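# Four arms unfold a folding crate and latch it

## Task

The crate starts collapsed flat on the floor. Unfold it so that each of its four walls stands upright and each of its four corner latches is engaged.

## Robot and tools

Setup: four identical i2rt Big YAM arms, arm1 to arm4. Each has six revolute joints, a two-finger gripper and a wrist camera (arm1_cam_wrist ... arm4_cam_wrist). Two fixed room cameras, cam_high and cam_low, also watch. All images are 672x504. Wrist cameras are fisheye, room cameras pinhole. With joints 1 and 6 at 0 and the hand level and forward, the wrist camera sits above the hand and views the fingertips. Reach is about 1.0 m from the joint1 axis.

Frame: one shared scene frame, in metres, origin on the floor, +z up. Feet (base_link), each facing along its own +x: arm1 (-0.344, +0.564, 0.400), quat wxyz (0.769, -0.004, 0, -0.639); arm2 (-0.347, -0.575, 0.384), (0.754, 0, 0, 0.657); arm3 (0.320, 0.573, 0.372), (0.627, 0.001, -0.001, -0.779); arm4 (0.356, -0.566, 0.334), (0.630, 0, 0, 0.777). "hand" is the point between the finger pads, roughly 1 cm short of the tips. Fingers point along the hand's +z and open and close along its y. "hand_target" is the hand pose at the joint targets currently held. Under load the hand may stop short of it, and at long reach the printed position can be off.

move: optional keys arm1, arm2, arm3, arm4 and cameras. An arm left out gets no new command but may keep pushing toward an earlier target. Each arm's part is its own object with:
- "joints": absolute targets by name. joint1_rad -2.879..2.879 (turns about the foot, positive counter-clockwise seen from above, 0 along the foot's +x); joint2_rad 0..3.141 (shoulder, 0 = upper arm back and roughly level, increasing lifts it up then forward); joint3_rad 0..3.019 (elbow, 0 = folded, increasing opens); joint4_rad -1.692..1.57 (hand pitch, positive tips fingers up); joint5_rad -1.57..1.57 (sideways swing, positive to the arm's right); joint6_rad -2.094..2.094 (roll, positive clockwise seen from behind the hand). All in radians. gripper_m is the fingertip gap in metres, 0..0.093.
- "min_time_s": 0.1..8 s, used beside joints. It sets the shortest duration for that arm's joint motions. Slower motions are unaffected.
- "target": a 7-number absolute pose [x, y, z, qw, qx, qy, qz]: metres in the scene frame plus a unit quaternion, in the same form as the printed hand line. The hand follows a straight path from its hand_target toward it. Alongside target, joints may contain only gripper_m.
- "speed": top path speed, 0.002..0.5 m/s, default 0.25. It is allowed only with target. Rotation is capped at twice this value in rad/s.
All motions in one call start together. All hand paths in one call finish together, paced by the slowest. Each path lasts 0.5 to 10 s, and a whole action lasts at most 15 s. Paths ignore obstacles and other arms. Each control step limits the commanded pose to 100 mm and 20 degrees from the measured pose, then solves damped IK, favouring position. Expect lag, drift, overshoot near full stretch, and a final error of a centimetre or more. Joint moves can swing wide because each joint has its own speed. "cameras" is a list of names, ["all"] or []. If omitted, an action shows no images, while an empty call shows all images plus the full state and the scene number. An unknown key makes a call invalid. An out-of-range value makes it refused, and then later move, wait and finished_scene calls in that reply are skipped. The same happens if a stop interrupts the call.

Results: each arm's state, a "move" line (for example "arm1 done; arm2 time_out"), and joint_status and hand_status. Status words: done; off_target (at rest away from the target, maybe still pushing); time_out (joints keep nearby targets and keep pushing; send a joint its reported position to relax it); not_followed. "joint command not followed" or "pose unreachable" means a self- or arm-collision check withheld the targets, but the gripper command still runs. on_its_own lists uncommanded behaviour, and "held at" there is a target, not a reading. Arms under "as last shown" were not commanded, so their unchanged lines repeat old values. Joint velocities are in rad/s (gripper m/s), and "within noise" means still. Joint torques are in N m, include gravity and offsets, are positive toward larger angles, and joints 3 and 4 wrap at ±28. The "pictures" line gives the image order. Images may lag the state slightly.

Gripper: on a hard part at full force the reading is up to about 0.005 m below the part width, or up to 0.002 m above it. Closed on nothing it reads 0 to 0.003. Commanding about 0.005 m under the contact reading gives full force, roughly 50 to 64 N per pad. To release, command well above the reading.

wait: seconds 0..10, optional cameras as in move. It commands nothing.
zoom_image: camera name and region [x0, y0, x1, y1] in pixels from the top-left corner, at most 504 by 504. It works only on a camera in the latest images.
read_manual: section "licences" returns URDF licence text only.
finished_scene: scene = the current scene number. It is final, and the crate must stay set up with no robot holding it.

Avoid: hard contact between arms, which can end the scene. Don't close a gripper on another arm's fingers. The clearance check may react late and permits fingers, gripper housings and wrist cameras to collide. Arms never stop on contact and keep pushing, so hard pushing, holding loads or long stretches heat motors. MOTOR HOT appears at 85 °C. At 100 °C an OVER-TEMPERATURE FAULT drops that arm for 30 to 60 s or more, and afterwards keys read limit_stop_at_motor_heat until resent. Don't drop the crate, slam it, release it while it moves, or strike fixed or heavy objects. Arms do not wait for each other, and the last command keeps running while you think.

Each tool is called after "Request:" as a command line: name --argument value for each argument, lists and objects as JSON in quotes; but a table of rows of numbers goes row by row, as --pt "numbers of a row", without its own name.

## Session

Request:
move

Scene clock: 0.00 s.
Joint torques (N m): no reading
Motor temperatures (°C): arm1=[27 28 28 28 23 23 25] | arm2=[24 25 23 25 28 27 25] | arm3=[26 24 27 24 26 24 27] | arm4=[25 26 26 31 26 25 27]
Heat: arm1: hottest joint2_rad 28 °C; arm2: hottest joint5_rad 28 °C; arm3: hottest joint3_rad 27 °C; arm4: hottest joint4_rad 31 °C.
Joint velocities: within noise
arm1.joint_positions: joint1_rad=-0.585 joint2_rad=+0.620 joint3_rad=+1.408 joint4_rad=-1.557 joint5_rad=+0.191 joint6_rad=-0.040 gripper_m=+0.09396
arm1.joint_status: not commanded
arm1.hand: x=-0.4494 y=+0.3976 z=+0.9080 quat_wxyz=(-0.135, -0.774, -0.490, +0.379) (m; scene frame)
arm1.hand_target: x=-0.4487 y=+0.3992 z=+0.9183 quat_wxyz=(-0.142, -0.770, -0.486, +0.388) (m; scene frame)
arm1.hand_status: not commanded
arm2.joint_positions: joint1_rad=+0.742 joint2_rad=+0.634 joint3_rad=+1.438 joint4_rad=-1.211 joint5_rad=-0.133 joint6_rad=-0.320 gripper_m=+0.09396
arm2.joint_status: not commanded
arm2.hand: x=-0.5071 y=-0.3840 z=+0.9710 quat_wxyz=(-0.284, +0.802, -0.229, -0.472) (m; scene frame)
arm2.hand_target: x=-0.5054 y=-0.3866 z=+0.9838 quat_wxyz=(-0.292, +0.795, -0.226, -0.481) (m; scene frame)
arm2.hand_status: not commanded
arm3.joint_positions: joint1_rad=+0.368 joint2_rad=+0.623 joint3_rad=+1.401 joint4_rad=-1.238 joint5_rad=-0.070 joint6_rad=+0.635 gripper_m=+0.09396
arm3.joint_status: not commanded
arm3.hand: x=+0.3681 y=+0.3300 z=+0.9365 quat_wxyz=(-0.499, -0.717, -0.455, +0.173) (m; scene frame)
arm3.hand_target: x=+0.3677 y=+0.3328 z=+0.9460 quat_wxyz=(-0.508, -0.712, -0.452, +0.176) (m; scene frame)
arm3.hand_status: not commanded
arm4.joint_positions: joint1_rad=+0.790 joint2_rad=+0.548 joint3_rad=+1.366 joint4_rad=-1.267 joint5_rad=+0.241 joint6_rad=-0.097 gripper_m=+0.09396
arm4.joint_status: not commanded
arm4.hand: x=+0.1989 y=-0.4149 z=+0.8936 quat_wxyz=(-0.270, +0.802, -0.260, -0.465) (m; scene frame)
arm4.hand_target: x=+0.2019 y=-0.4169 z=+0.9028 quat_wxyz=(-0.272, +0.796, -0.260, -0.474) (m; scene frame)
arm4.hand_status: not commanded
pictures: arm1_cam_wrist, arm2_cam_wrist, arm3_cam_wrist, arm4_cam_wrist, cam_high, cam_low

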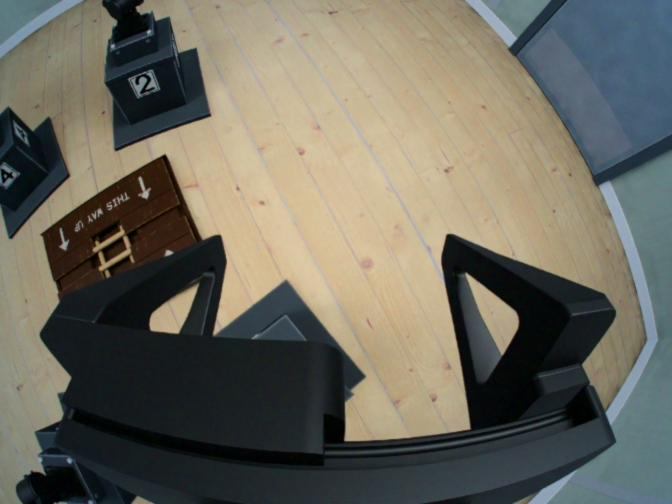

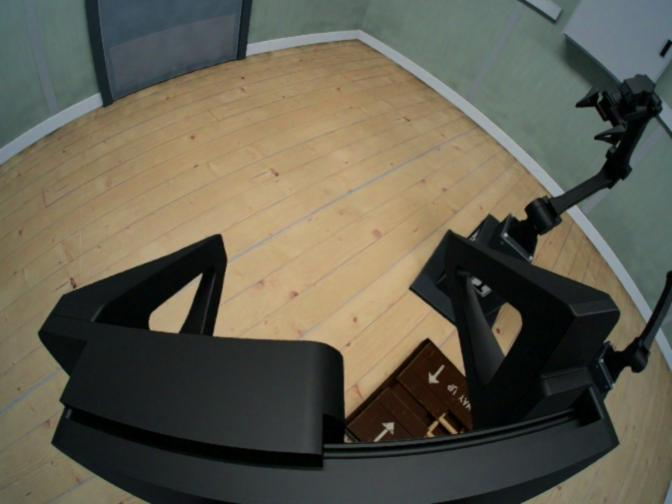

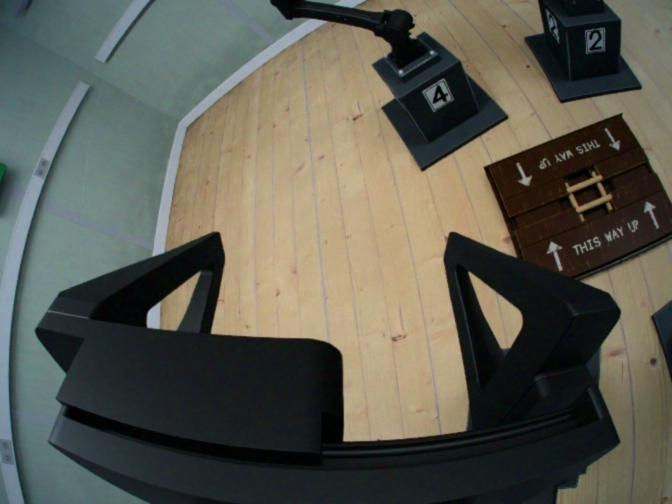

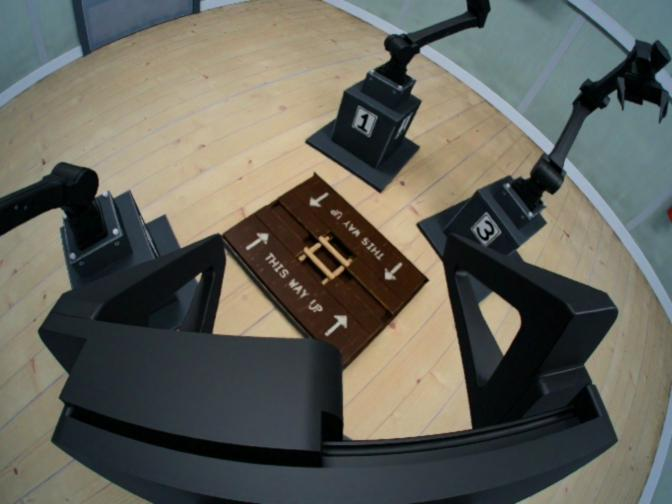

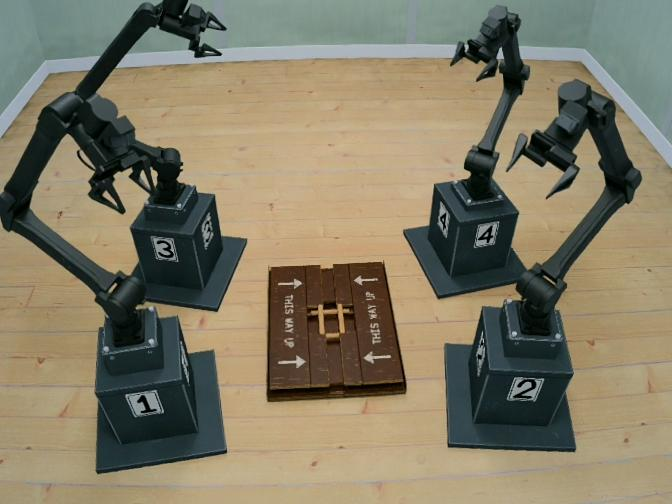

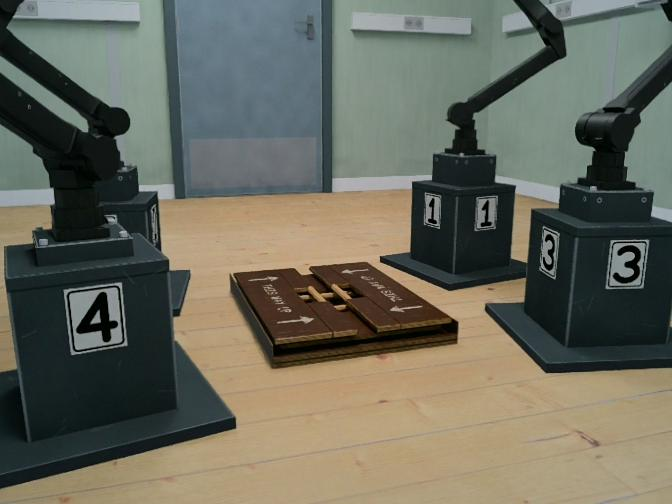

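Request:
zoom_image --camera "cam_high" --region '[250, 250, 420, 410]'

Request:
zoom_image --camera "cam_low" --region '[220, 250, 470, 380]'

Request:
zoom_image --camera "arm3_cam_wrist" --region '[470, 100, 672, 290]'

Request:
zoom_image --camera "arm4_cam_wrist" --region '[210, 160, 440, 370]'

Scaled by 2.965 from the camera's 672x504 image, which has a finer 960x720 frame.

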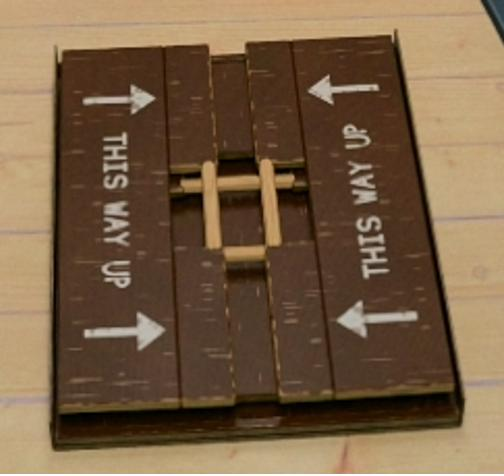

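Scaled by 2.016 from the camera's 672x504 image, which has a finer 960x720 frame.

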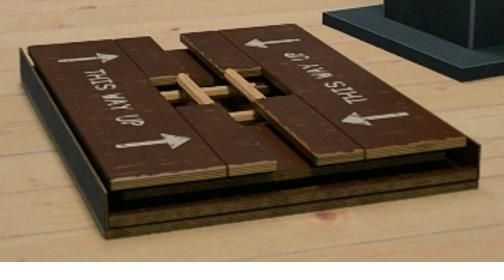

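Scaled by 2.495 from the camera's 672x504 image, which has a finer 960x720 frame.

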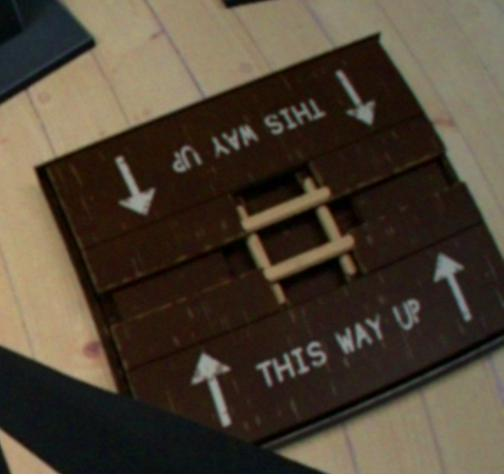

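Scaled by 2.191 from the camera's 672x504 image, which has a finer 960x720 frame.

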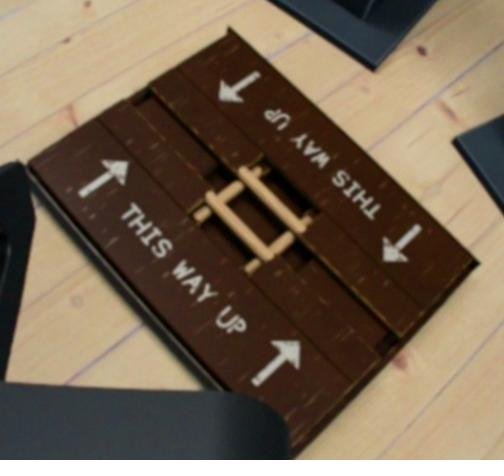

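Request:
move --arm1 '{"target": [-0.17, 0.2, 0.5, 0, 0.7071, 0.7071, 0], "speed": 0.4}' --arm4 '{"target": [0.17, -0.2, 0.5, 0, 0.7071, -0.7071, 0], "speed": 0.4}' --cameras '["arm1_cam_wrist", "arm4_cam_wrist", "cam_high"]'

Scene clock: 20.47 s.
Joint torques (N m): arm1=[0.38 -13.16 10.8 0.83 0.07 -0.08] | arm2=[-0.03 1.26 7.82 1.81 -0.04 -0.01] | arm3=[-0.5 -0.09 7.82 2.43 0.1 -0.03] | arm4=[1.32 -10.58 13.26 -0.25 -0.12 0.29]
Motor temperatures (°C): arm1=[27 28 29 28 23 23 25] | arm2=[24 25 24 25 28 27 25] | arm3=[26 24 29 24 26 23 27] | arm4=[25 26 28 31 26 25 27]
Heat: arm1: hottest joint3_rad 29 °C; arm2: hottest joint5_rad 28 °C; arm3: hottest joint3_rad 29 °C; arm4: hottest joint4_rad 31 °C.
move: arm1 off_target; arm4 off_target
Joint velocities: within noise
arm1.joint_positions: joint1_rad=+0.251 joint2_rad=+1.496 joint3_rad=+0.992 joint4_rad=-1.140 joint5_rad=-0.006 joint6_rad=+0.451 gripper_m=+0.09396
arm1.joint_status: not commanded
arm1.hand: x=-0.1839 y=+0.2224 z=+0.4827 quat_wxyz=(+0.033, -0.712, -0.701, -0.011) (m; scene frame)
arm1.hand_target: x=-0.1702 y=+0.2032 z=+0.4989 quat_wxyz=(+0.005, -0.704, -0.710, -0.002) (m; scene frame)
arm1.hand_status: off_target (0.032 m and 4.1 deg from the pose sent, 0.532 m and 53.4 deg at the start)
arm2, arm3: as last shown
arm4.joint_positions: joint1_rad=+0.258 joint2_rad=+1.446 joint3_rad=+1.132 joint4_rad=-1.309 joint5_rad=-0.009 joint6_rad=+0.453 gripper_m=+0.09395
arm4.joint_status: not commanded
arm4.hand: x=+0.1787 y=-0.2162 z=+0.4836 quat_wxyz=(+0.013, +0.711, -0.703, +0.023) (m; scene frame)
arm4.hand_target: x=+0.1728 y=-0.2009 z=+0.4990 quat_wxyz=(+0.007, +0.703, -0.711, +0.003) (m; scene frame)
arm4.hand_status: off_target (0.025 m and 3.1 deg from the pose sent, 0.449 m and 82.7 deg at the start)
pictures: arm1_cam_wrist, arm4_cam_wrist, cam_high

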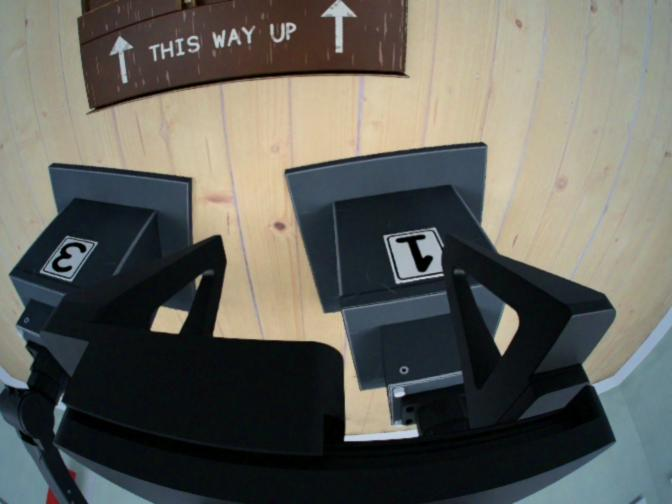

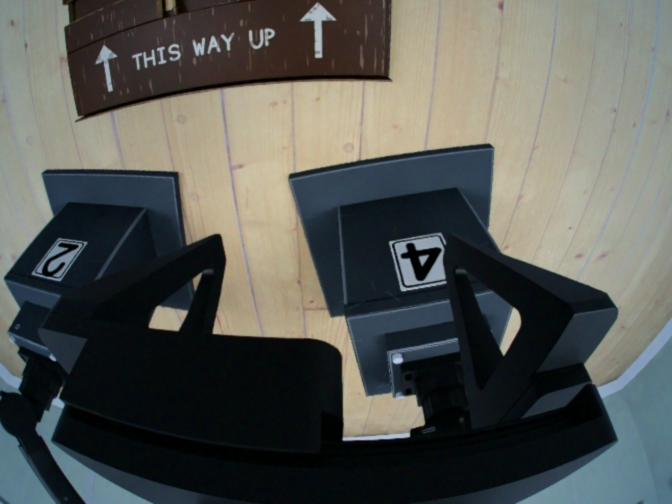

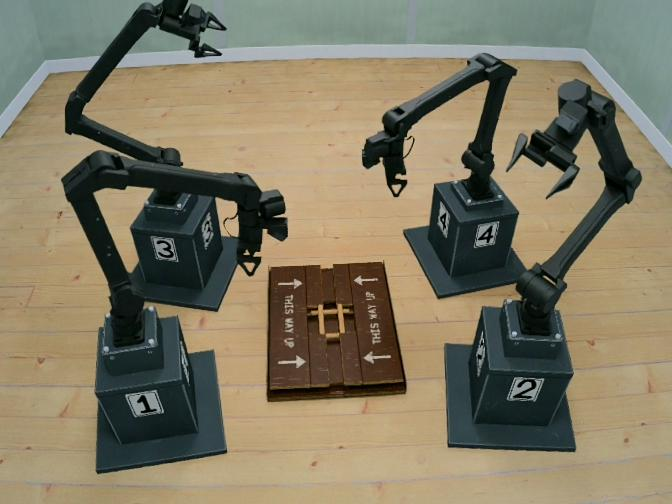

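Request:
move --arm1 '{"joints": {"joint4_rad": -0.1}}' --arm4 '{"joints": {"joint4_rad": -0.3}}' --cameras '["arm1_cam_wrist", "arm4_cam_wrist"]'

Request:
zoom_image --camera "arm1_cam_wrist" --region '[100, 60, 400, 320]'

Request:
zoom_image --camera "arm4_cam_wrist" --region '[100, 60, 400, 320]'

Scene clock: 29.83 s.
Joint torques (N m): arm1=[0.56 -15.68 12.14 2.86 0.05 -0.11] | arm2=[-0.03 1.26 7.82 1.83 -0.04 -0.01] | arm3=[-0.79 0.21 7.84 2.36 0.12 0.01] | arm4=[1.38 -12.86 14.86 2.28 -0.14 0.24]
Motor temperatures (°C): arm1=[27 28 30 28 23 23 25] | arm2=[24 25 24 25 28 27 25] | arm3=[26 24 30 24 26 23 27] | arm4=[25 26 30 31 26 25 27]
Heat: arm1: hottest joint3_rad 30 °C; arm2: hottest joint5_rad 28 °C; arm3: hottest joint3_rad 30 °C; arm4: hottest joint4_rad 31 °C.
move: arm1 done; arm4 done
Joint velocities: within noise
arm1.joint_positions: joint1_rad=+0.251 joint2_rad=+1.496 joint3_rad=+0.991 joint4_rad=-0.118 joint5_rad=-0.006 joint6_rad=+0.459 gripper_m=+0.09396
arm1.joint_status: all done
arm1.hand: x=-0.0909 y=+0.0243 z=+0.5852 quat_wxyz=(-0.431, -0.634, -0.623, +0.153) (m; scene frame)
arm1.hand_target: x=-0.0775 y=+0.0108 z=+0.6158 quat_wxyz=(-0.459, -0.615, -0.620, +0.163) (m; scene frame)
arm1.hand_status: not commanded
arm2, arm3: as last shown
arm4.joint_positions: joint1_rad=+0.258 joint2_rad=+1.446 joint3_rad=+1.132 joint4_rad=-0.318 joint5_rad=-0.009 joint6_rad=+0.462 gripper_m=+0.09396
arm4.joint_status: all done
arm4.hand: x=+0.0831 y=-0.0258 z=+0.5847 quat_wxyz=(-0.139, +0.633, -0.628, -0.431) (m; scene frame)
arm4.hand_target: x=+0.0789 y=-0.0120 z=+0.6125 quat_wxyz=(-0.144, +0.617, -0.625, -0.457) (m; scene frame)
arm4.hand_status: not commanded
pictures: arm1_cam_wrist, arm4_cam_wrist

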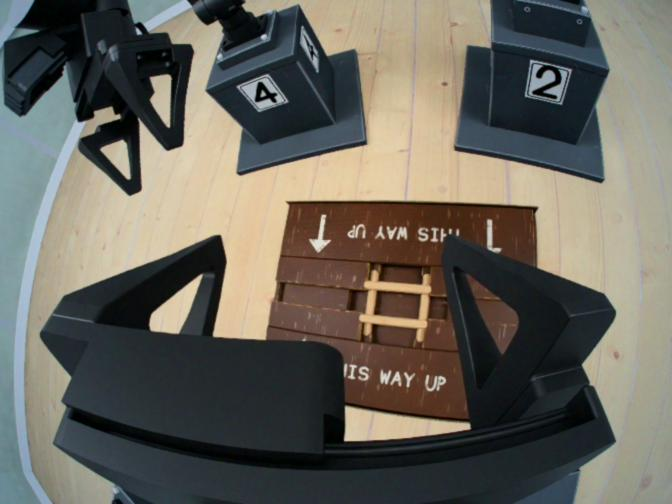

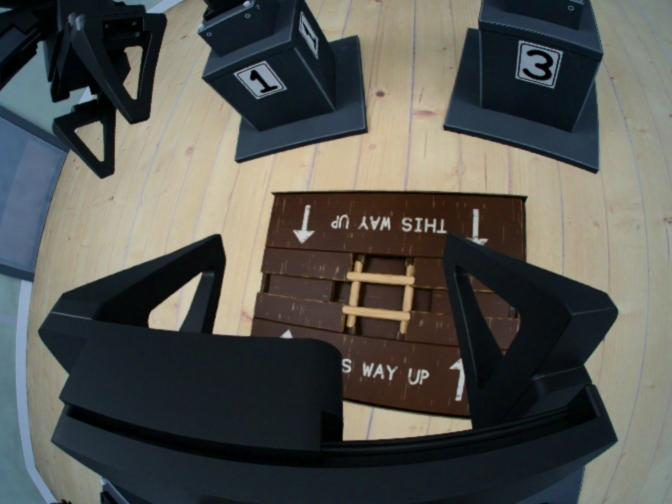

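Scaled by 1.680 from the camera's 672x504 image, which has a finer 960x720 frame.

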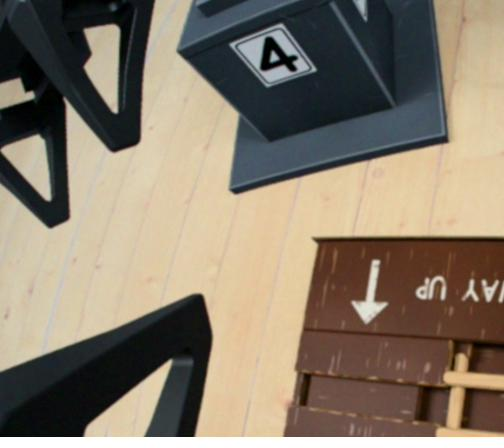

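Scaled by 1.680 from the camera's 672x504 image, which has a finer 960x720 frame.

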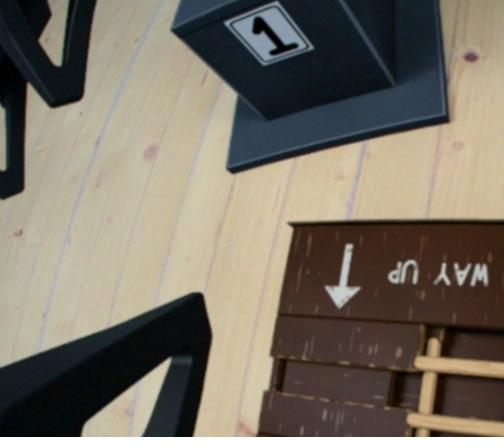

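Request:
zoom_image --camera "arm1_cam_wrist" --region '[255, 190, 545, 425]'

Request:
zoom_image --camera "arm4_cam_wrist" --region '[240, 180, 530, 415]'

Request:
zoom_image --camera "arm1_cam_wrist" --region '[340, 250, 450, 350]'

Scaled by 1.738 from the camera's 672x504 image, which has a finer 960x720 frame.

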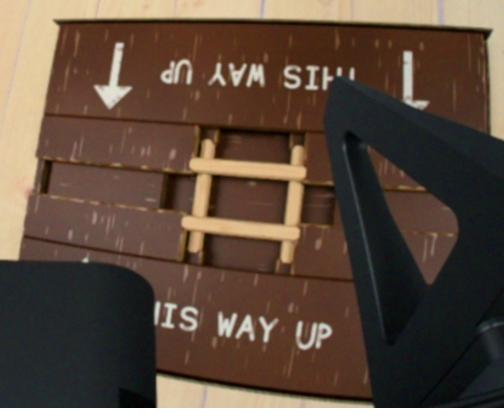

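Scaled by 1.738 from the camera's 672x504 image, which has a finer 960x720 frame.

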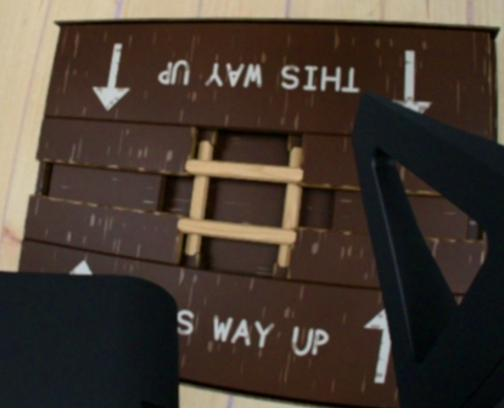

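Scaled by 4.582 from the camera's 672x504 image, which has a finer 960x720 frame.

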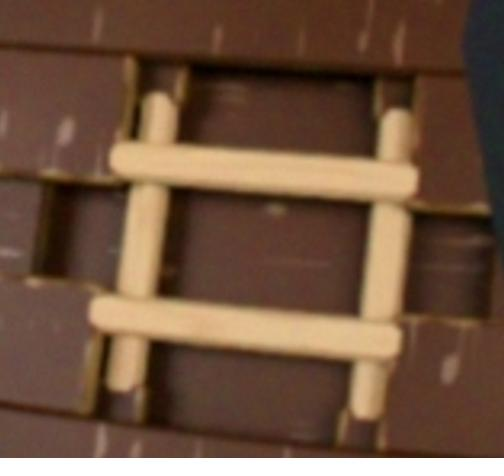

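Request:
move --arm1 '{"joints": {"joint4_rad": -1.14}}' --arm4 '{"target": [0.08, -0.36, 0.48, 0, 1, 0, 0], "speed": 0.4}' --arm2 '{"target": [-0.28, -0.22, 0.45, 0, 0.7071, -0.7071, 0], "speed": 0.4}' --arm3 '{"target": [0.28, 0.22, 0.45, 0, 0.7071, 0.7071, 0], "speed": 0.4}'

Request:
move --arm1 '{"target": [-0.012, 0.032, 0.22, 0, 0, 1, 0], "speed": 0.35}' --cameras '["arm1_cam_wrist", "arm2_cam_wrist", "arm3_cam_wrist", "cam_high", "cam_low"]'

Scene clock: 57.93 s.
Joint torques (N m): arm1=[0.62 -13.22 10.8 0.23 0.06 -0.05] | arm2=[-0.56 -10.81 8.76 0.62 0.1 0.06] | arm3=[0.26 -8.18 6.41 0.9 0.17 -0.02] | arm4=[2.37 -7.24 8.8 -0.42 -0.05 -0.11]
Motor temperatures (°C): arm1=[27 28 32 28 23 23 25] | arm2=[24 25 25 25 28 26 25] | arm3=[26 24 31 24 26 23 27] | arm4=[25 26 34 31 26 25 27]
Heat: arm1: hottest joint3_rad 32 °C; arm2: hottest joint5_rad 28 °C; arm3: hottest joint3_rad 31 °C; arm4: hottest joint3_rad 34 °C.
move: arm1 done; arm2 off_target; arm3 done; arm4 off_target
Joint velocities: within noise
arm1.joint_positions: joint1_rad=+0.251 joint2_rad=+1.496 joint3_rad=+0.992 joint4_rad=-1.131 joint5_rad=-0.006 joint6_rad=+0.459 gripper_m=+0.09397
arm1.joint_status: all done
arm1.hand: x=-0.1829 y=+0.2203 z=+0.4825 quat_wxyz=(+0.029, -0.715, -0.698, -0.009) (m; scene frame)
arm1.hand_target: x=-0.1711 y=+0.2050 z=+0.4989 quat_wxyz=(+0.009, -0.707, -0.707, -0.003) (m; scene frame)
arm1.hand_status: not commanded
arm2.joint_positions: joint1_rad=-0.045 joint2_rad=+1.429 joint3_rad=+0.832 joint4_rad=-1.042 joint5_rad=-0.009 joint6_rad=-0.199 gripper_m=+0.09395
arm2.joint_status: not commanded
arm2.hand: x=-0.2875 y=-0.2459 z=+0.4373 quat_wxyz=(+0.030, +0.713, -0.700, +0.016) (m; scene frame)
arm2.hand_target: x=-0.2811 y=-0.2255 z=+0.4499 quat_wxyz=(+0.008, +0.708, -0.706, +0.002) (m; scene frame)
arm2.hand_status: off_target (0.030 m and 4.0 deg from the pose sent, 0.592 m and 86.3 deg at the start)
arm3.joint_positions: joint1_rad=+0.091 joint2_rad=+1.383 joint3_rad=+0.878 joint4_rad=-1.073 joint5_rad=+0.002 joint6_rad=-0.096 gripper_m=+0.09396
arm3.joint_status: not commanded
arm3.hand: x=+0.2757 y=+0.2259 z=+0.4540 quat_wxyz=(+0.002, -0.717, -0.697, -0.003) (m; scene frame)
arm3.hand_target: x=+0.2782 y=+0.2225 z=+0.4489 quat_wxyz=(+0.004, -0.710, -0.704, -0.003) (m; scene frame)
arm3.hand_status: done (0.008 m and 1.7 deg from the pose sent, 0.507 m and 68.1 deg at the start)
arm4.joint_positions: joint1_rad=+0.723 joint2_rad=+1.269 joint3_rad=+0.989 joint4_rad=-1.259 joint5_rad=+0.016 joint6_rad=-0.621 gripper_m=+0.09397
arm4.joint_status: not commanded
arm4.hand: x=+0.0780 y=-0.3552 z=+0.4933 quat_wxyz=(-0.016, +1.000, -0.010, -0.008) (m; scene frame)
arm4.hand_target: x=+0.0817 y=-0.3602 z=+0.4839 quat_wxyz=(-0.006, +1.000, +0.002, +0.007) (m; scene frame)
arm4.hand_status: off_target (0.014 m and 2.3 deg from the pose sent, 0.350 m and 101.5 deg at the start)
pictures: none

Scene clock: 61.27 s.
Joint torques (N m): arm1=[0.67 -23.53 8.91 0.05 0 -0.01] | arm2=[-0.62 -10.87 8.79 0.61 0.11 0.06] | arm3=[0.15 -8.18 6.49 0.92 0.25 -0.05] | arm4=[2.2 -7.24 8.79 -0.42 -0.06 -0.11]
Motor temperatures (°C): arm1=[27 28 32 28 23 23 25] | arm2=[24 25 25 25 28 26 25] | arm3=[26 24 31 24 26 23 27] | arm4=[25 26 34 31 26 25 27]
Heat: arm1: hottest joint3_rad 32 °C; arm2: hottest joint5_rad 28 °C; arm3: hottest joint3_rad 31 °C; arm4: hottest joint3_rad 34 °C.
move: arm1 off_target
Joint velocities: within noise
arm1.joint_positions: joint1_rad=+0.369 joint2_rad=+2.399 joint3_rad=+1.603 joint4_rad=-0.796 joint5_rad=+0.004 joint6_rad=-0.995 gripper_m=+0.09398
arm1.joint_status: not commanded
arm1.hand: x=-0.0263 y=+0.0450 z=+0.2165 quat_wxyz=(+0.010, -0.011, -1.000, -0.005) (m; scene frame)
arm1.hand_target: x=-0.0139 y=+0.0353 z=+0.2181 quat_wxyz=(+0.005, +0.001, -1.000, +0.002) (m; scene frame)
arm1.hand_status: off_target (0.020 m and 1.8 deg from the pose sent, 0.366 m and 91.4 deg at the start)
arm2, arm3: as last shown
arm3.joint_positions: joint1_rad=+0.091 joint2_rad=+1.383 joint3_rad=+0.878 joint4_rad=-1.073 joint5_rad=+0.002 joint6_rad=-0.097 gripper_m=+0.09396
arm4.joint_positions: joint1_rad=+0.720 joint2_rad=+1.269 joint3_rad=+0.989 joint4_rad=-1.259 joint5_rad=+0.016 joint6_rad=-0.621 gripper_m=+0.09397
arm4.joint_status: not commanded
arm4.hand: x=+0.0786 y=-0.3544 z=+0.4933 quat_wxyz=(-0.016, +1.000, -0.012, -0.008) (m; scene frame)
arm4.hand_target: x=+0.0824 y=-0.3593 z=+0.4839 quat_wxyz=(-0.005, +1.000, +0.001, +0.007) (m; scene frame)
arm4.hand_status: not commanded
pictures: arm1_cam_wrist, arm2_cam_wrist, arm3_cam_wrist, cam_high, cam_low

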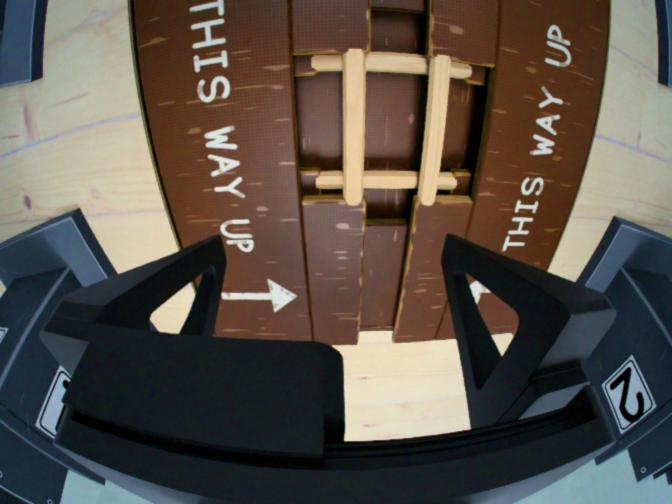

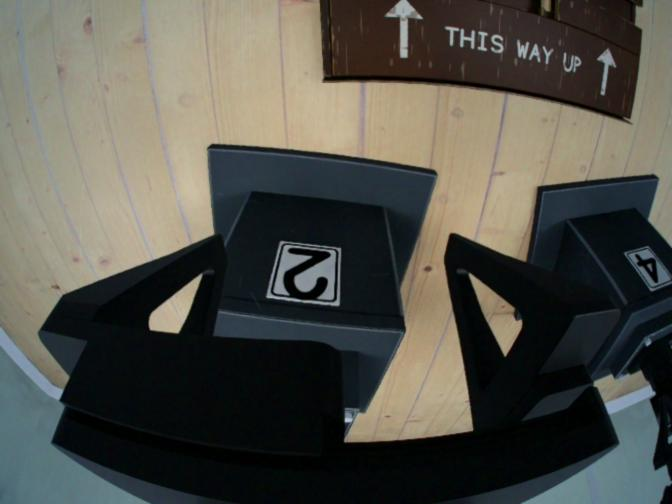

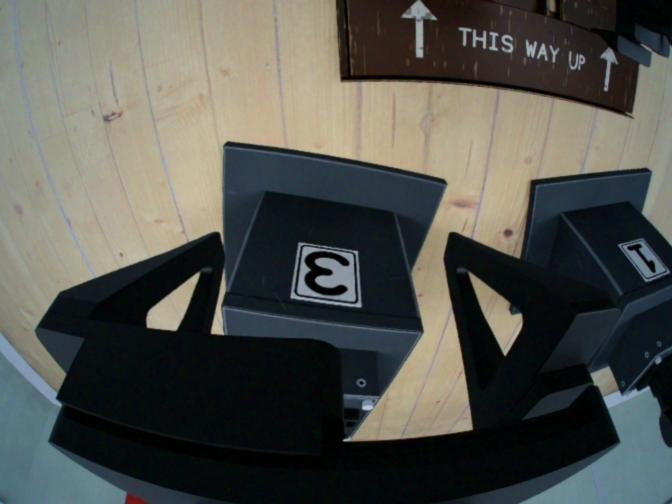

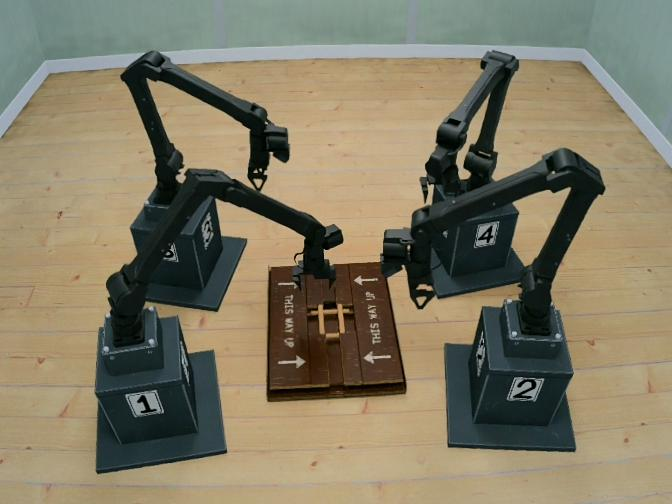

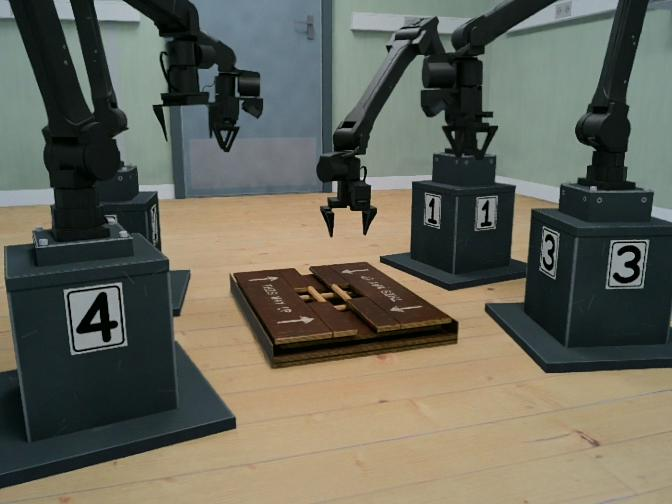

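Request:
move --arm1 '{"target": [-0.010, 0.019, 0.115, 0, 0, 1, 0], "speed": 0.25, "joints": {"gripper_m": 0.048}}' --cameras '["arm1_cam_wrist", "cam_low", "arm3_cam_wrist"]'

Request:
zoom_image --camera "cam_low" --region '[220, 150, 470, 380]'

Scene clock: 76.47 s.
Joint torques (N m): arm1=[-0.32 -26.81 7.88 0.65 -0.01 -0.09] | arm2=[-0.62 -10.81 8.77 0.64 0.1 0.07] | arm3=[1.03 -8.47 6.65 0.87 0.2 -0.04] | arm4=[2.2 -7.18 8.81 -0.42 -0.07 -0.11]
Motor temperatures (°C): arm1=[27 29 33 28 23 23 25] | arm2=[24 26 26 25 28 26 25] | arm3=[26 24 31 24 26 23 27] | arm4=[25 26 32 31 26 25 27]
Heat: arm1: hottest joint3_rad 33 °C; arm2: hottest joint5_rad 28 °C; arm3: hottest joint3_rad 31 °C; arm4: hottest joint3_rad 32 °C.
move: arm1 off_target
Joint velocities: within noise
arm1.joint_positions: joint1_rad=+0.369 joint2_rad=+2.646 joint3_rad=+1.756 joint4_rad=-0.719 joint5_rad=-0.006 joint6_rad=-1.005 gripper_m=+0.04806
arm1.joint_status: all done
arm1.hand: x=-0.0205 y=+0.0371 z=+0.1072 quat_wxyz=(+0.011, -0.007, -1.000, -0.015) (m; scene frame)
arm1.hand_target: x=-0.0102 y=+0.0196 z=+0.1160 quat_wxyz=(+0.000, +0.000, -1.000, +0.001) (m; scene frame)
arm1.hand_status: off_target (0.022 m and 2.2 deg from the pose sent, 0.106 m and 1.8 deg at the start)
arm2, arm3, arm4: as last shown
pictures: arm1_cam_wrist, arm3_cam_wrist, cam_low

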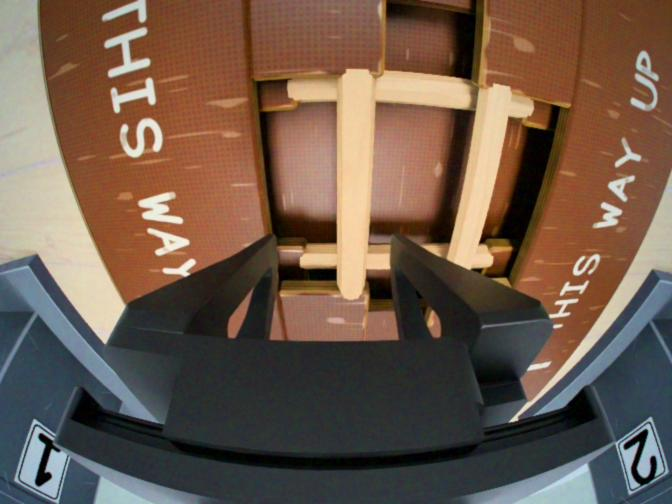

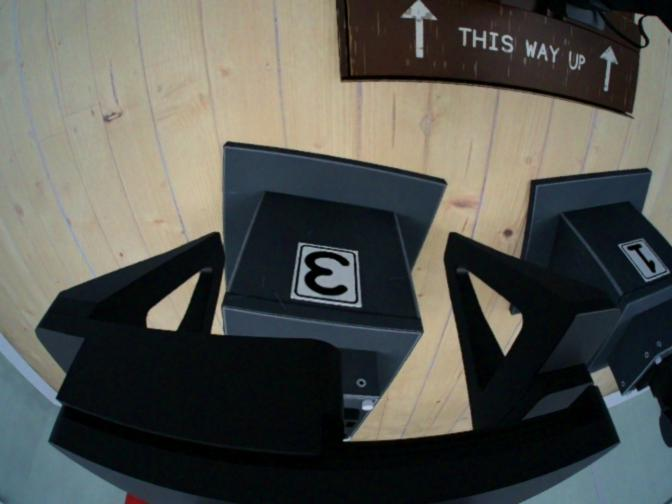

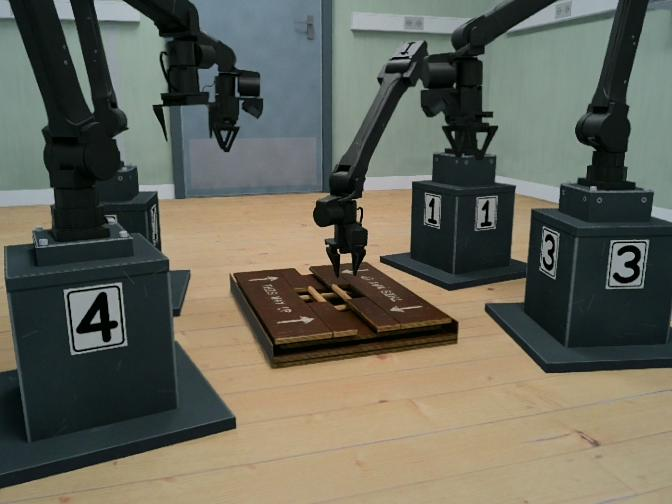

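Scaled by 2.016 from the camera's 672x504 image, which has a finer 960x720 frame.

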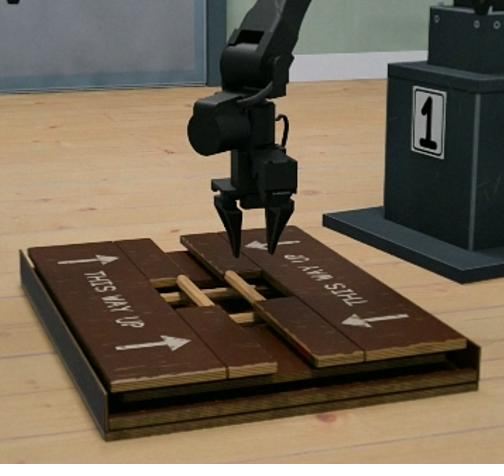

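Request:
move --arm1 '{"target": [-0.0135, 0.0135, 0.066, 0, 0, 1, 0], "speed": 0.15}' --cameras '["arm1_cam_wrist", "cam_low"]'

Request:
zoom_image --camera "cam_low" --region '[270, 200, 430, 350]'

Scene clock: 82.03 s.
Joint torques (N m): arm1=[-1.38 -25.88 7.61 0.62 -0.05 -0.03] | arm2=[-0.62 -10.87 8.79 0.64 0.11 0.07] | arm3=[0.26 -8.12 6.5 0.91 0.24 -0.02] | arm4=[2.2 -7.24 8.8 -0.42 -0.06 -0.11]
Motor temperatures (°C): arm1=[27 29 33 28 23 23 25] | arm2=[24 26 26 25 28 26 25] | arm3=[26 24 31 24 26 23 27] | arm4=[25 26 32 31 26 25 27]
Heat: arm1: hottest joint3_rad 33 °C; arm2: hottest joint5_rad 28 °C; arm3: hottest joint3_rad 31 °C; arm4: hottest joint3_rad 32 °C.
move: arm1 off_target
Joint velocities: within noise
arm1.joint_positions: joint1_rad=+0.369 joint2_rad=+2.754 joint3_rad=+1.841 joint4_rad=-0.695 joint5_rad=-0.006 joint6_rad=-1.012 gripper_m=+0.04806
arm1.joint_status: not commanded
arm1.hand: x=-0.0186 y=+0.0332 z=+0.0618 quat_wxyz=(+0.010, -0.003, -1.000, -0.014) (m; scene frame)
arm1.hand_target: x=-0.0144 y=+0.0151 z=+0.0654 quat_wxyz=(+0.001, +0.000, -1.000, -0.001) (m; scene frame)
arm1.hand_status: off_target (0.021 m and 2.1 deg from the pose sent, 0.048 m and 2.2 deg at the start)
arm2, arm3, arm4: as last shown
pictures: arm1_cam_wrist, cam_low

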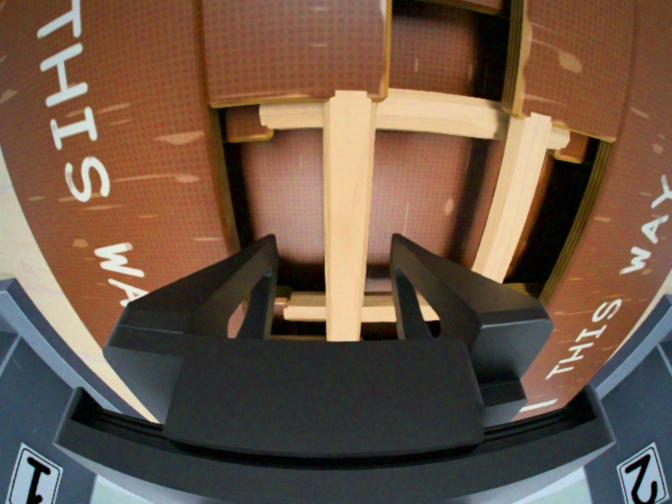

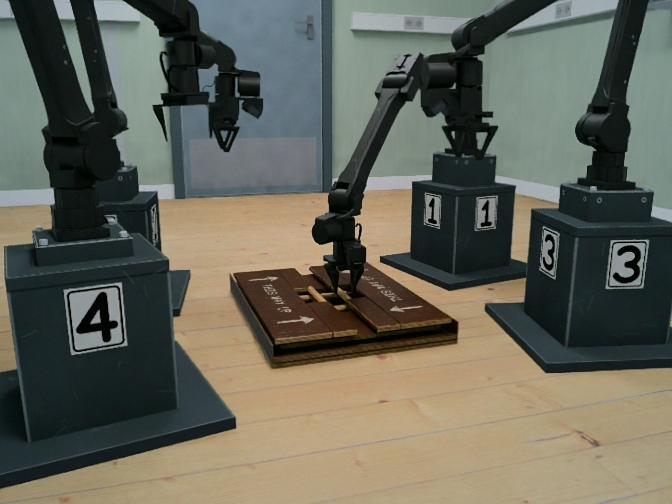

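Scaled by 3.150 from the camera's 672x504 image, which has a finer 960x720 frame.

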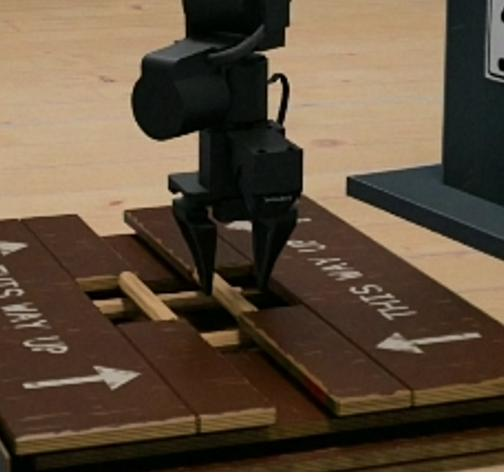

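Request:
move --arm1 '{"target": [-0.0175, 0.0125, 0.059, 0, 0, 1, 0], "speed": 0.15}'

Request:
move --arm1 '{"joints": {"gripper_m": 0.012}}' --cameras '["arm1_cam_wrist"]'

Scene clock: 84.33 s.
Joint torques (N m): arm1=[-1.03 -24.7 7.9 0.87 0 -0.07] | arm2=[-0.62 -10.81 8.77 0.64 0.11 0.07] | arm3=[0.32 -8.29 6.64 0.84 0.25 -0.1] | arm4=[2.2 -7.24 8.8 -0.4 -0.06 -0.11]
Motor temperatures (°C): arm1=[27 30 33 28 23 23 25] | arm2=[24 26 26 25 28 26 25] | arm3=[26 24 31 24 26 23 27] | arm4=[25 26 32 31 26 25 27]
Heat: arm1: hottest joint3_rad 33 °C; arm2: hottest joint5_rad 28 °C; arm3: hottest joint3_rad 31 °C; arm4: hottest joint3_rad 32 °C.
move: arm1 off_target
Joint velocities: within noise
arm1.joint_positions: joint1_rad=+0.361 joint2_rad=+2.754 joint3_rad=+1.848 joint4_rad=-0.693 joint5_rad=-0.006 joint6_rad=-1.018 gripper_m=+0.04806
arm1.joint_status: not commanded
arm1.hand: x=-0.0202 y=+0.0268 z=+0.0636 quat_wxyz=(+0.008, -0.003, -1.000, -0.011) (m; scene frame)
arm1.hand_target: x=-0.0178 y=+0.0121 z=+0.0601 quat_wxyz=(+0.000, -0.001, -1.000, +0.001) (m; scene frame)
arm1.hand_status: off_target (0.015 m and 1.5 deg from the pose sent, 0.021 m and 2.1 deg at the start)
arm2, arm3, arm4: as last shown
pictures: none

Scene clock: 85.00 s.
Joint torques (N m): arm1=[-1.44 -24.47 7.95 0.9 -0.03 -0.01] | arm2=[-0.56 -10.81 8.79 0.62 0.11 0.06] | arm3=[0.03 -8.41 6.64 1.01 0.23 -0.04] | arm4=[2.2 -7.24 8.8 -0.42 -0.06 -0.1]
Motor temperatures (°C): arm1=[27 30 33 28 23 23 25] | arm2=[24 26 26 25 28 26 25] | arm3=[26 24 31 24 26 23 27] | arm4=[25 26 32 31 26 25 27]
Heat: arm1: hottest joint3_rad 33 °C; arm2: hottest joint5_rad 28 °C; arm3: hottest joint3_rad 31 °C; arm4: hottest joint3_rad 32 °C.
move: arm1 done
Joint velocities: arm1=[-0.005 -0.015 0.012 -0.007 -0.037 -0.007 -0.006] | arm2=[within noise] | arm3=[within noise] | arm4=[within noise]
arm1.joint_positions: joint1_rad=+0.361 joint2_rad=+2.754 joint3_rad=+1.848 joint4_rad=-0.693 joint5_rad=-0.006 joint6_rad=-1.018 gripper_m=+0.01230
arm1.joint_status: all done
arm1.hand: x=-0.0202 y=+0.0268 z=+0.0636 quat_wxyz=(+0.008, -0.003, -1.000, -0.011) (m; scene frame)
arm1.hand_target: x=-0.0178 y=+0.0120 z=+0.0602 quat_wxyz=(+0.000, -0.001, -1.000, +0.001) (m; scene frame)
arm1.hand_status: not commanded
arm2, arm3, arm4: as last shown
pictures: arm1_cam_wrist

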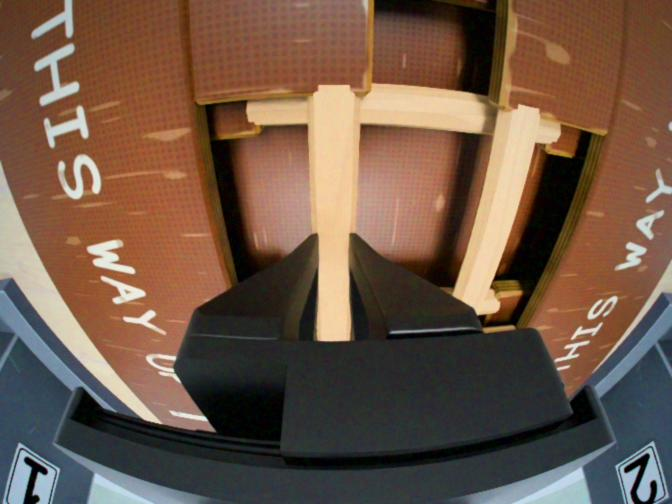

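Request:
zoom_image --camera "arm1_cam_wrist" --region '[270, 190, 400, 350]'

Scaled by 3.150 from the camera's 672x504 image, which has a finer 960x720 frame.

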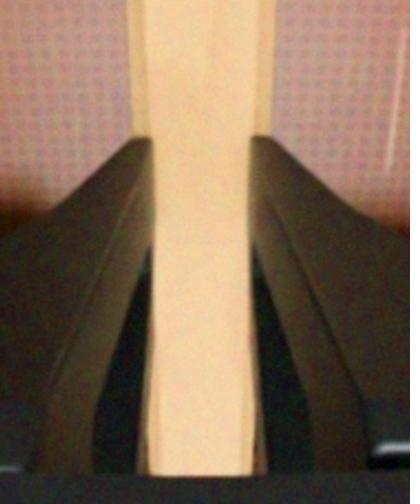

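Request:
move --arm1 '{"joints": {"gripper_m": 0.04}}'

Request:
move --arm1 '{"target": [-0.0175, 0.0125, 0.042, 0, 0, 1, 0], "speed": 0.15}'

Request:
move --arm1 '{"joints": {"gripper_m": 0.010}}' --cameras '["arm1_cam_wrist"]'

Request:
zoom_image --camera "arm1_cam_wrist" --region '[270, 190, 400, 350]'

Scene clock: 98.93 s.
Joint torques (N m): arm1=[-0.85 -24.41 7.94 0.83 -0.02 -0.04] | arm2=[-0.62 -10.87 8.77 0.62 0.11 0.06] | arm3=[0.15 -7.82 6.46 0.76 0.22 -0.07] | arm4=[2.26 -7.24 8.79 -0.42 -0.06 -0.11]
Motor temperatures (°C): arm1=[27 30 34 28 23 23 25] | arm2=[24 26 26 25 28 26 25] | arm3=[26 25 31 24 26 23 27] | arm4=[25 26 31 31 26 25 27]
Heat: arm1: hottest joint3_rad 34 °C; arm2: hottest joint5_rad 28 °C; arm3: hottest joint3_rad 31 °C; arm4: hottest joint3_rad 31 °C.
move: arm1 done
Joint velocities: within noise
arm1.joint_positions: joint1_rad=+0.361 joint2_rad=+2.754 joint3_rad=+1.848 joint4_rad=-0.693 joint5_rad=-0.006 joint6_rad=-1.018 gripper_m=+0.03989
arm1.joint_status: all done
arm1.hand: x=-0.0202 y=+0.0268 z=+0.0636 quat_wxyz=(+0.008, -0.003, -1.000, -0.011) (m; scene frame)
arm1.hand_target: x=-0.0178 y=+0.0119 z=+0.0603 quat_wxyz=(+0.000, -0.001, -1.000, +0.001) (m; scene frame)
arm1.hand_status: not commanded
arm2, arm3, arm4: as last shown
pictures: none

Scene clock: 100.27 s.
Joint torques (N m): arm1=[-1.03 -25.29 7.73 0.92 -0.06 0] | arm2=[-0.62 -10.81 8.77 0.64 0.1 0.06] | arm3=[-0.03 -8.41 6.52 0.9 0.22 -0.04] | arm4=[2.2 -7.24 8.79 -0.4 -0.06 -0.11]
Motor temperatures (°C): arm1=[27 30 34 28 23 23 25] | arm2=[24 26 26 25 28 26 25] | arm3=[26 25 31 24 26 23 27] | arm4=[25 26 31 31 26 25 27]
Heat: arm1: hottest joint3_rad 34 °C; arm2: hottest joint5_rad 28 °C; arm3: hottest joint3_rad 31 °C; arm4: hottest joint3_rad 31 °C.
move: arm1 off_target
Joint velocities: within noise
arm1.joint_positions: joint1_rad=+0.361 joint2_rad=+2.800 joint3_rad=+1.878 joint4_rad=-0.683 joint5_rad=-0.006 joint6_rad=-1.018 gripper_m=+0.03996
arm1.joint_status: not commanded
arm1.hand: x=-0.0221 y=+0.0295 z=+0.0423 quat_wxyz=(+0.009, -0.003, -1.000, -0.013) (m; scene frame)
arm1.hand_target: x=-0.0181 y=+0.0137 z=+0.0419 quat_wxyz=(+0.000, +0.000, -1.000, +0.000) (m; scene frame)
arm1.hand_status: off_target (0.018 m and 1.9 deg from the pose sent, 0.026 m and 1.5 deg at the start)
arm2, arm3, arm4: as last shown
pictures: none

Scene clock: 100.93 s.
Joint torques (N m): arm1=[-0.97 -25.11 7.68 0.68 -0.01 -0.08] | arm2=[-0.62 -10.81 8.77 0.64 0.11 0.06] | arm3=[0.09 -8.06 6.5 0.81 0.22 -0.03] | arm4=[2.2 -7.24 8.79 -0.4 -0.06 -0.11]
Motor temperatures (°C): arm1=[27 30 34 28 23 23 25] | arm2=[24 26 26 25 28 26 25] | arm3=[26 25 31 24 26 23 27] | arm4=[25 26 31 31 26 25 27]
Heat: arm1: hottest joint3_rad 34 °C; arm2: hottest joint5_rad 28 °C; arm3: hottest joint3_rad 31 °C; arm4: hottest joint3_rad 31 °C.
move: arm1 off_target
Joint velocities: within noise
arm1.joint_positions: joint1_rad=+0.359 joint2_rad=+2.800 joint3_rad=+1.881 joint4_rad=-0.678 joint5_rad=-0.007 joint6_rad=-1.018 gripper_m=+0.01756
arm1.joint_status: gripper_m off_target (ended at +0.01759, target +0.01000)
arm1.hand: x=-0.0212 y=+0.0268 z=+0.0430 quat_wxyz=(+0.007, -0.004, -1.000, -0.010) (m; scene frame)
arm1.hand_target: x=-0.0183 y=+0.0124 z=+0.0424 quat_wxyz=(-0.001, -0.001, -1.000, +0.000) (m; scene frame)
arm1.hand_status: not commanded
arm2.joint_positions: joint1_rad=-0.045 joint2_rad=+1.429 joint3_rad=+0.832 joint4_rad=-1.042 joint5_rad=-0.009 joint6_rad=-0.199 gripper_m=+0.09395
arm2.joint_status: not commanded
arm2.hand: x=-0.2875 y=-0.2459 z=+0.4373 quat_wxyz=(+0.030, +0.713, -0.700, +0.016) (m; scene frame)
arm2.hand_target: x=-0.2811 y=-0.2255 z=+0.4499 quat_wxyz=(+0.008, +0.708, -0.706, +0.002) (m; scene frame)
arm2.hand_status: not commanded
arm3.joint_positions: joint1_rad=+0.091 joint2_rad=+1.383 joint3_rad=+0.878 joint4_rad=-1.073 joint5_rad=+0.002 joint6_rad=-0.097 gripper_m=+0.09396
arm3.joint_status: not commanded
arm3.hand: x=+0.2757 y=+0.2259 z=+0.4540 quat_wxyz=(+0.002, -0.717, -0.697, -0.003) (m; scene frame)
arm3.hand_target: x=+0.2782 y=+0.2225 z=+0.4489 quat_wxyz=(+0.004, -0.710, -0.704, -0.003) (m; scene frame)
arm3.hand_status: not commanded
arm4: as last shown
pictures: arm1_cam_wrist

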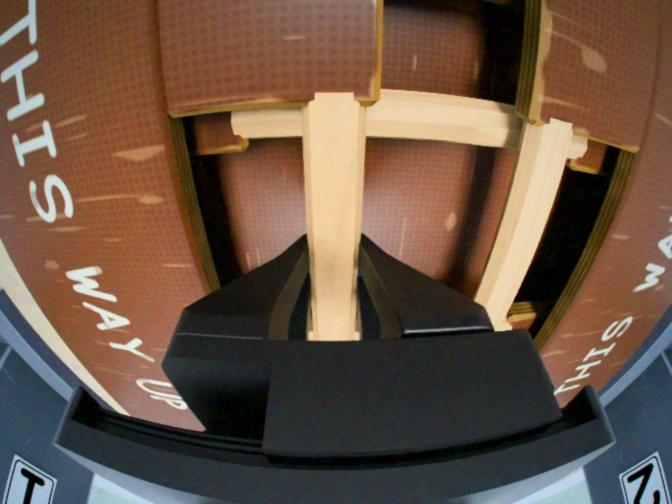

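Scaled by 3.150 from the camera's 672x504 image, which has a finer 960x720 frame.

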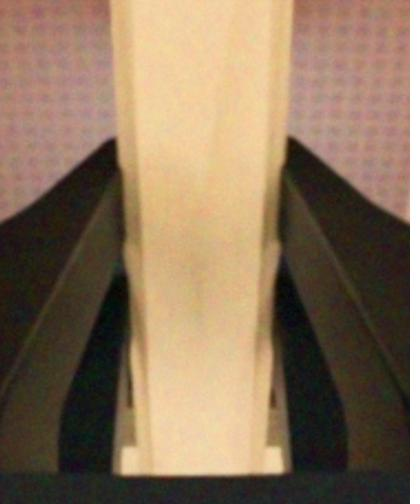

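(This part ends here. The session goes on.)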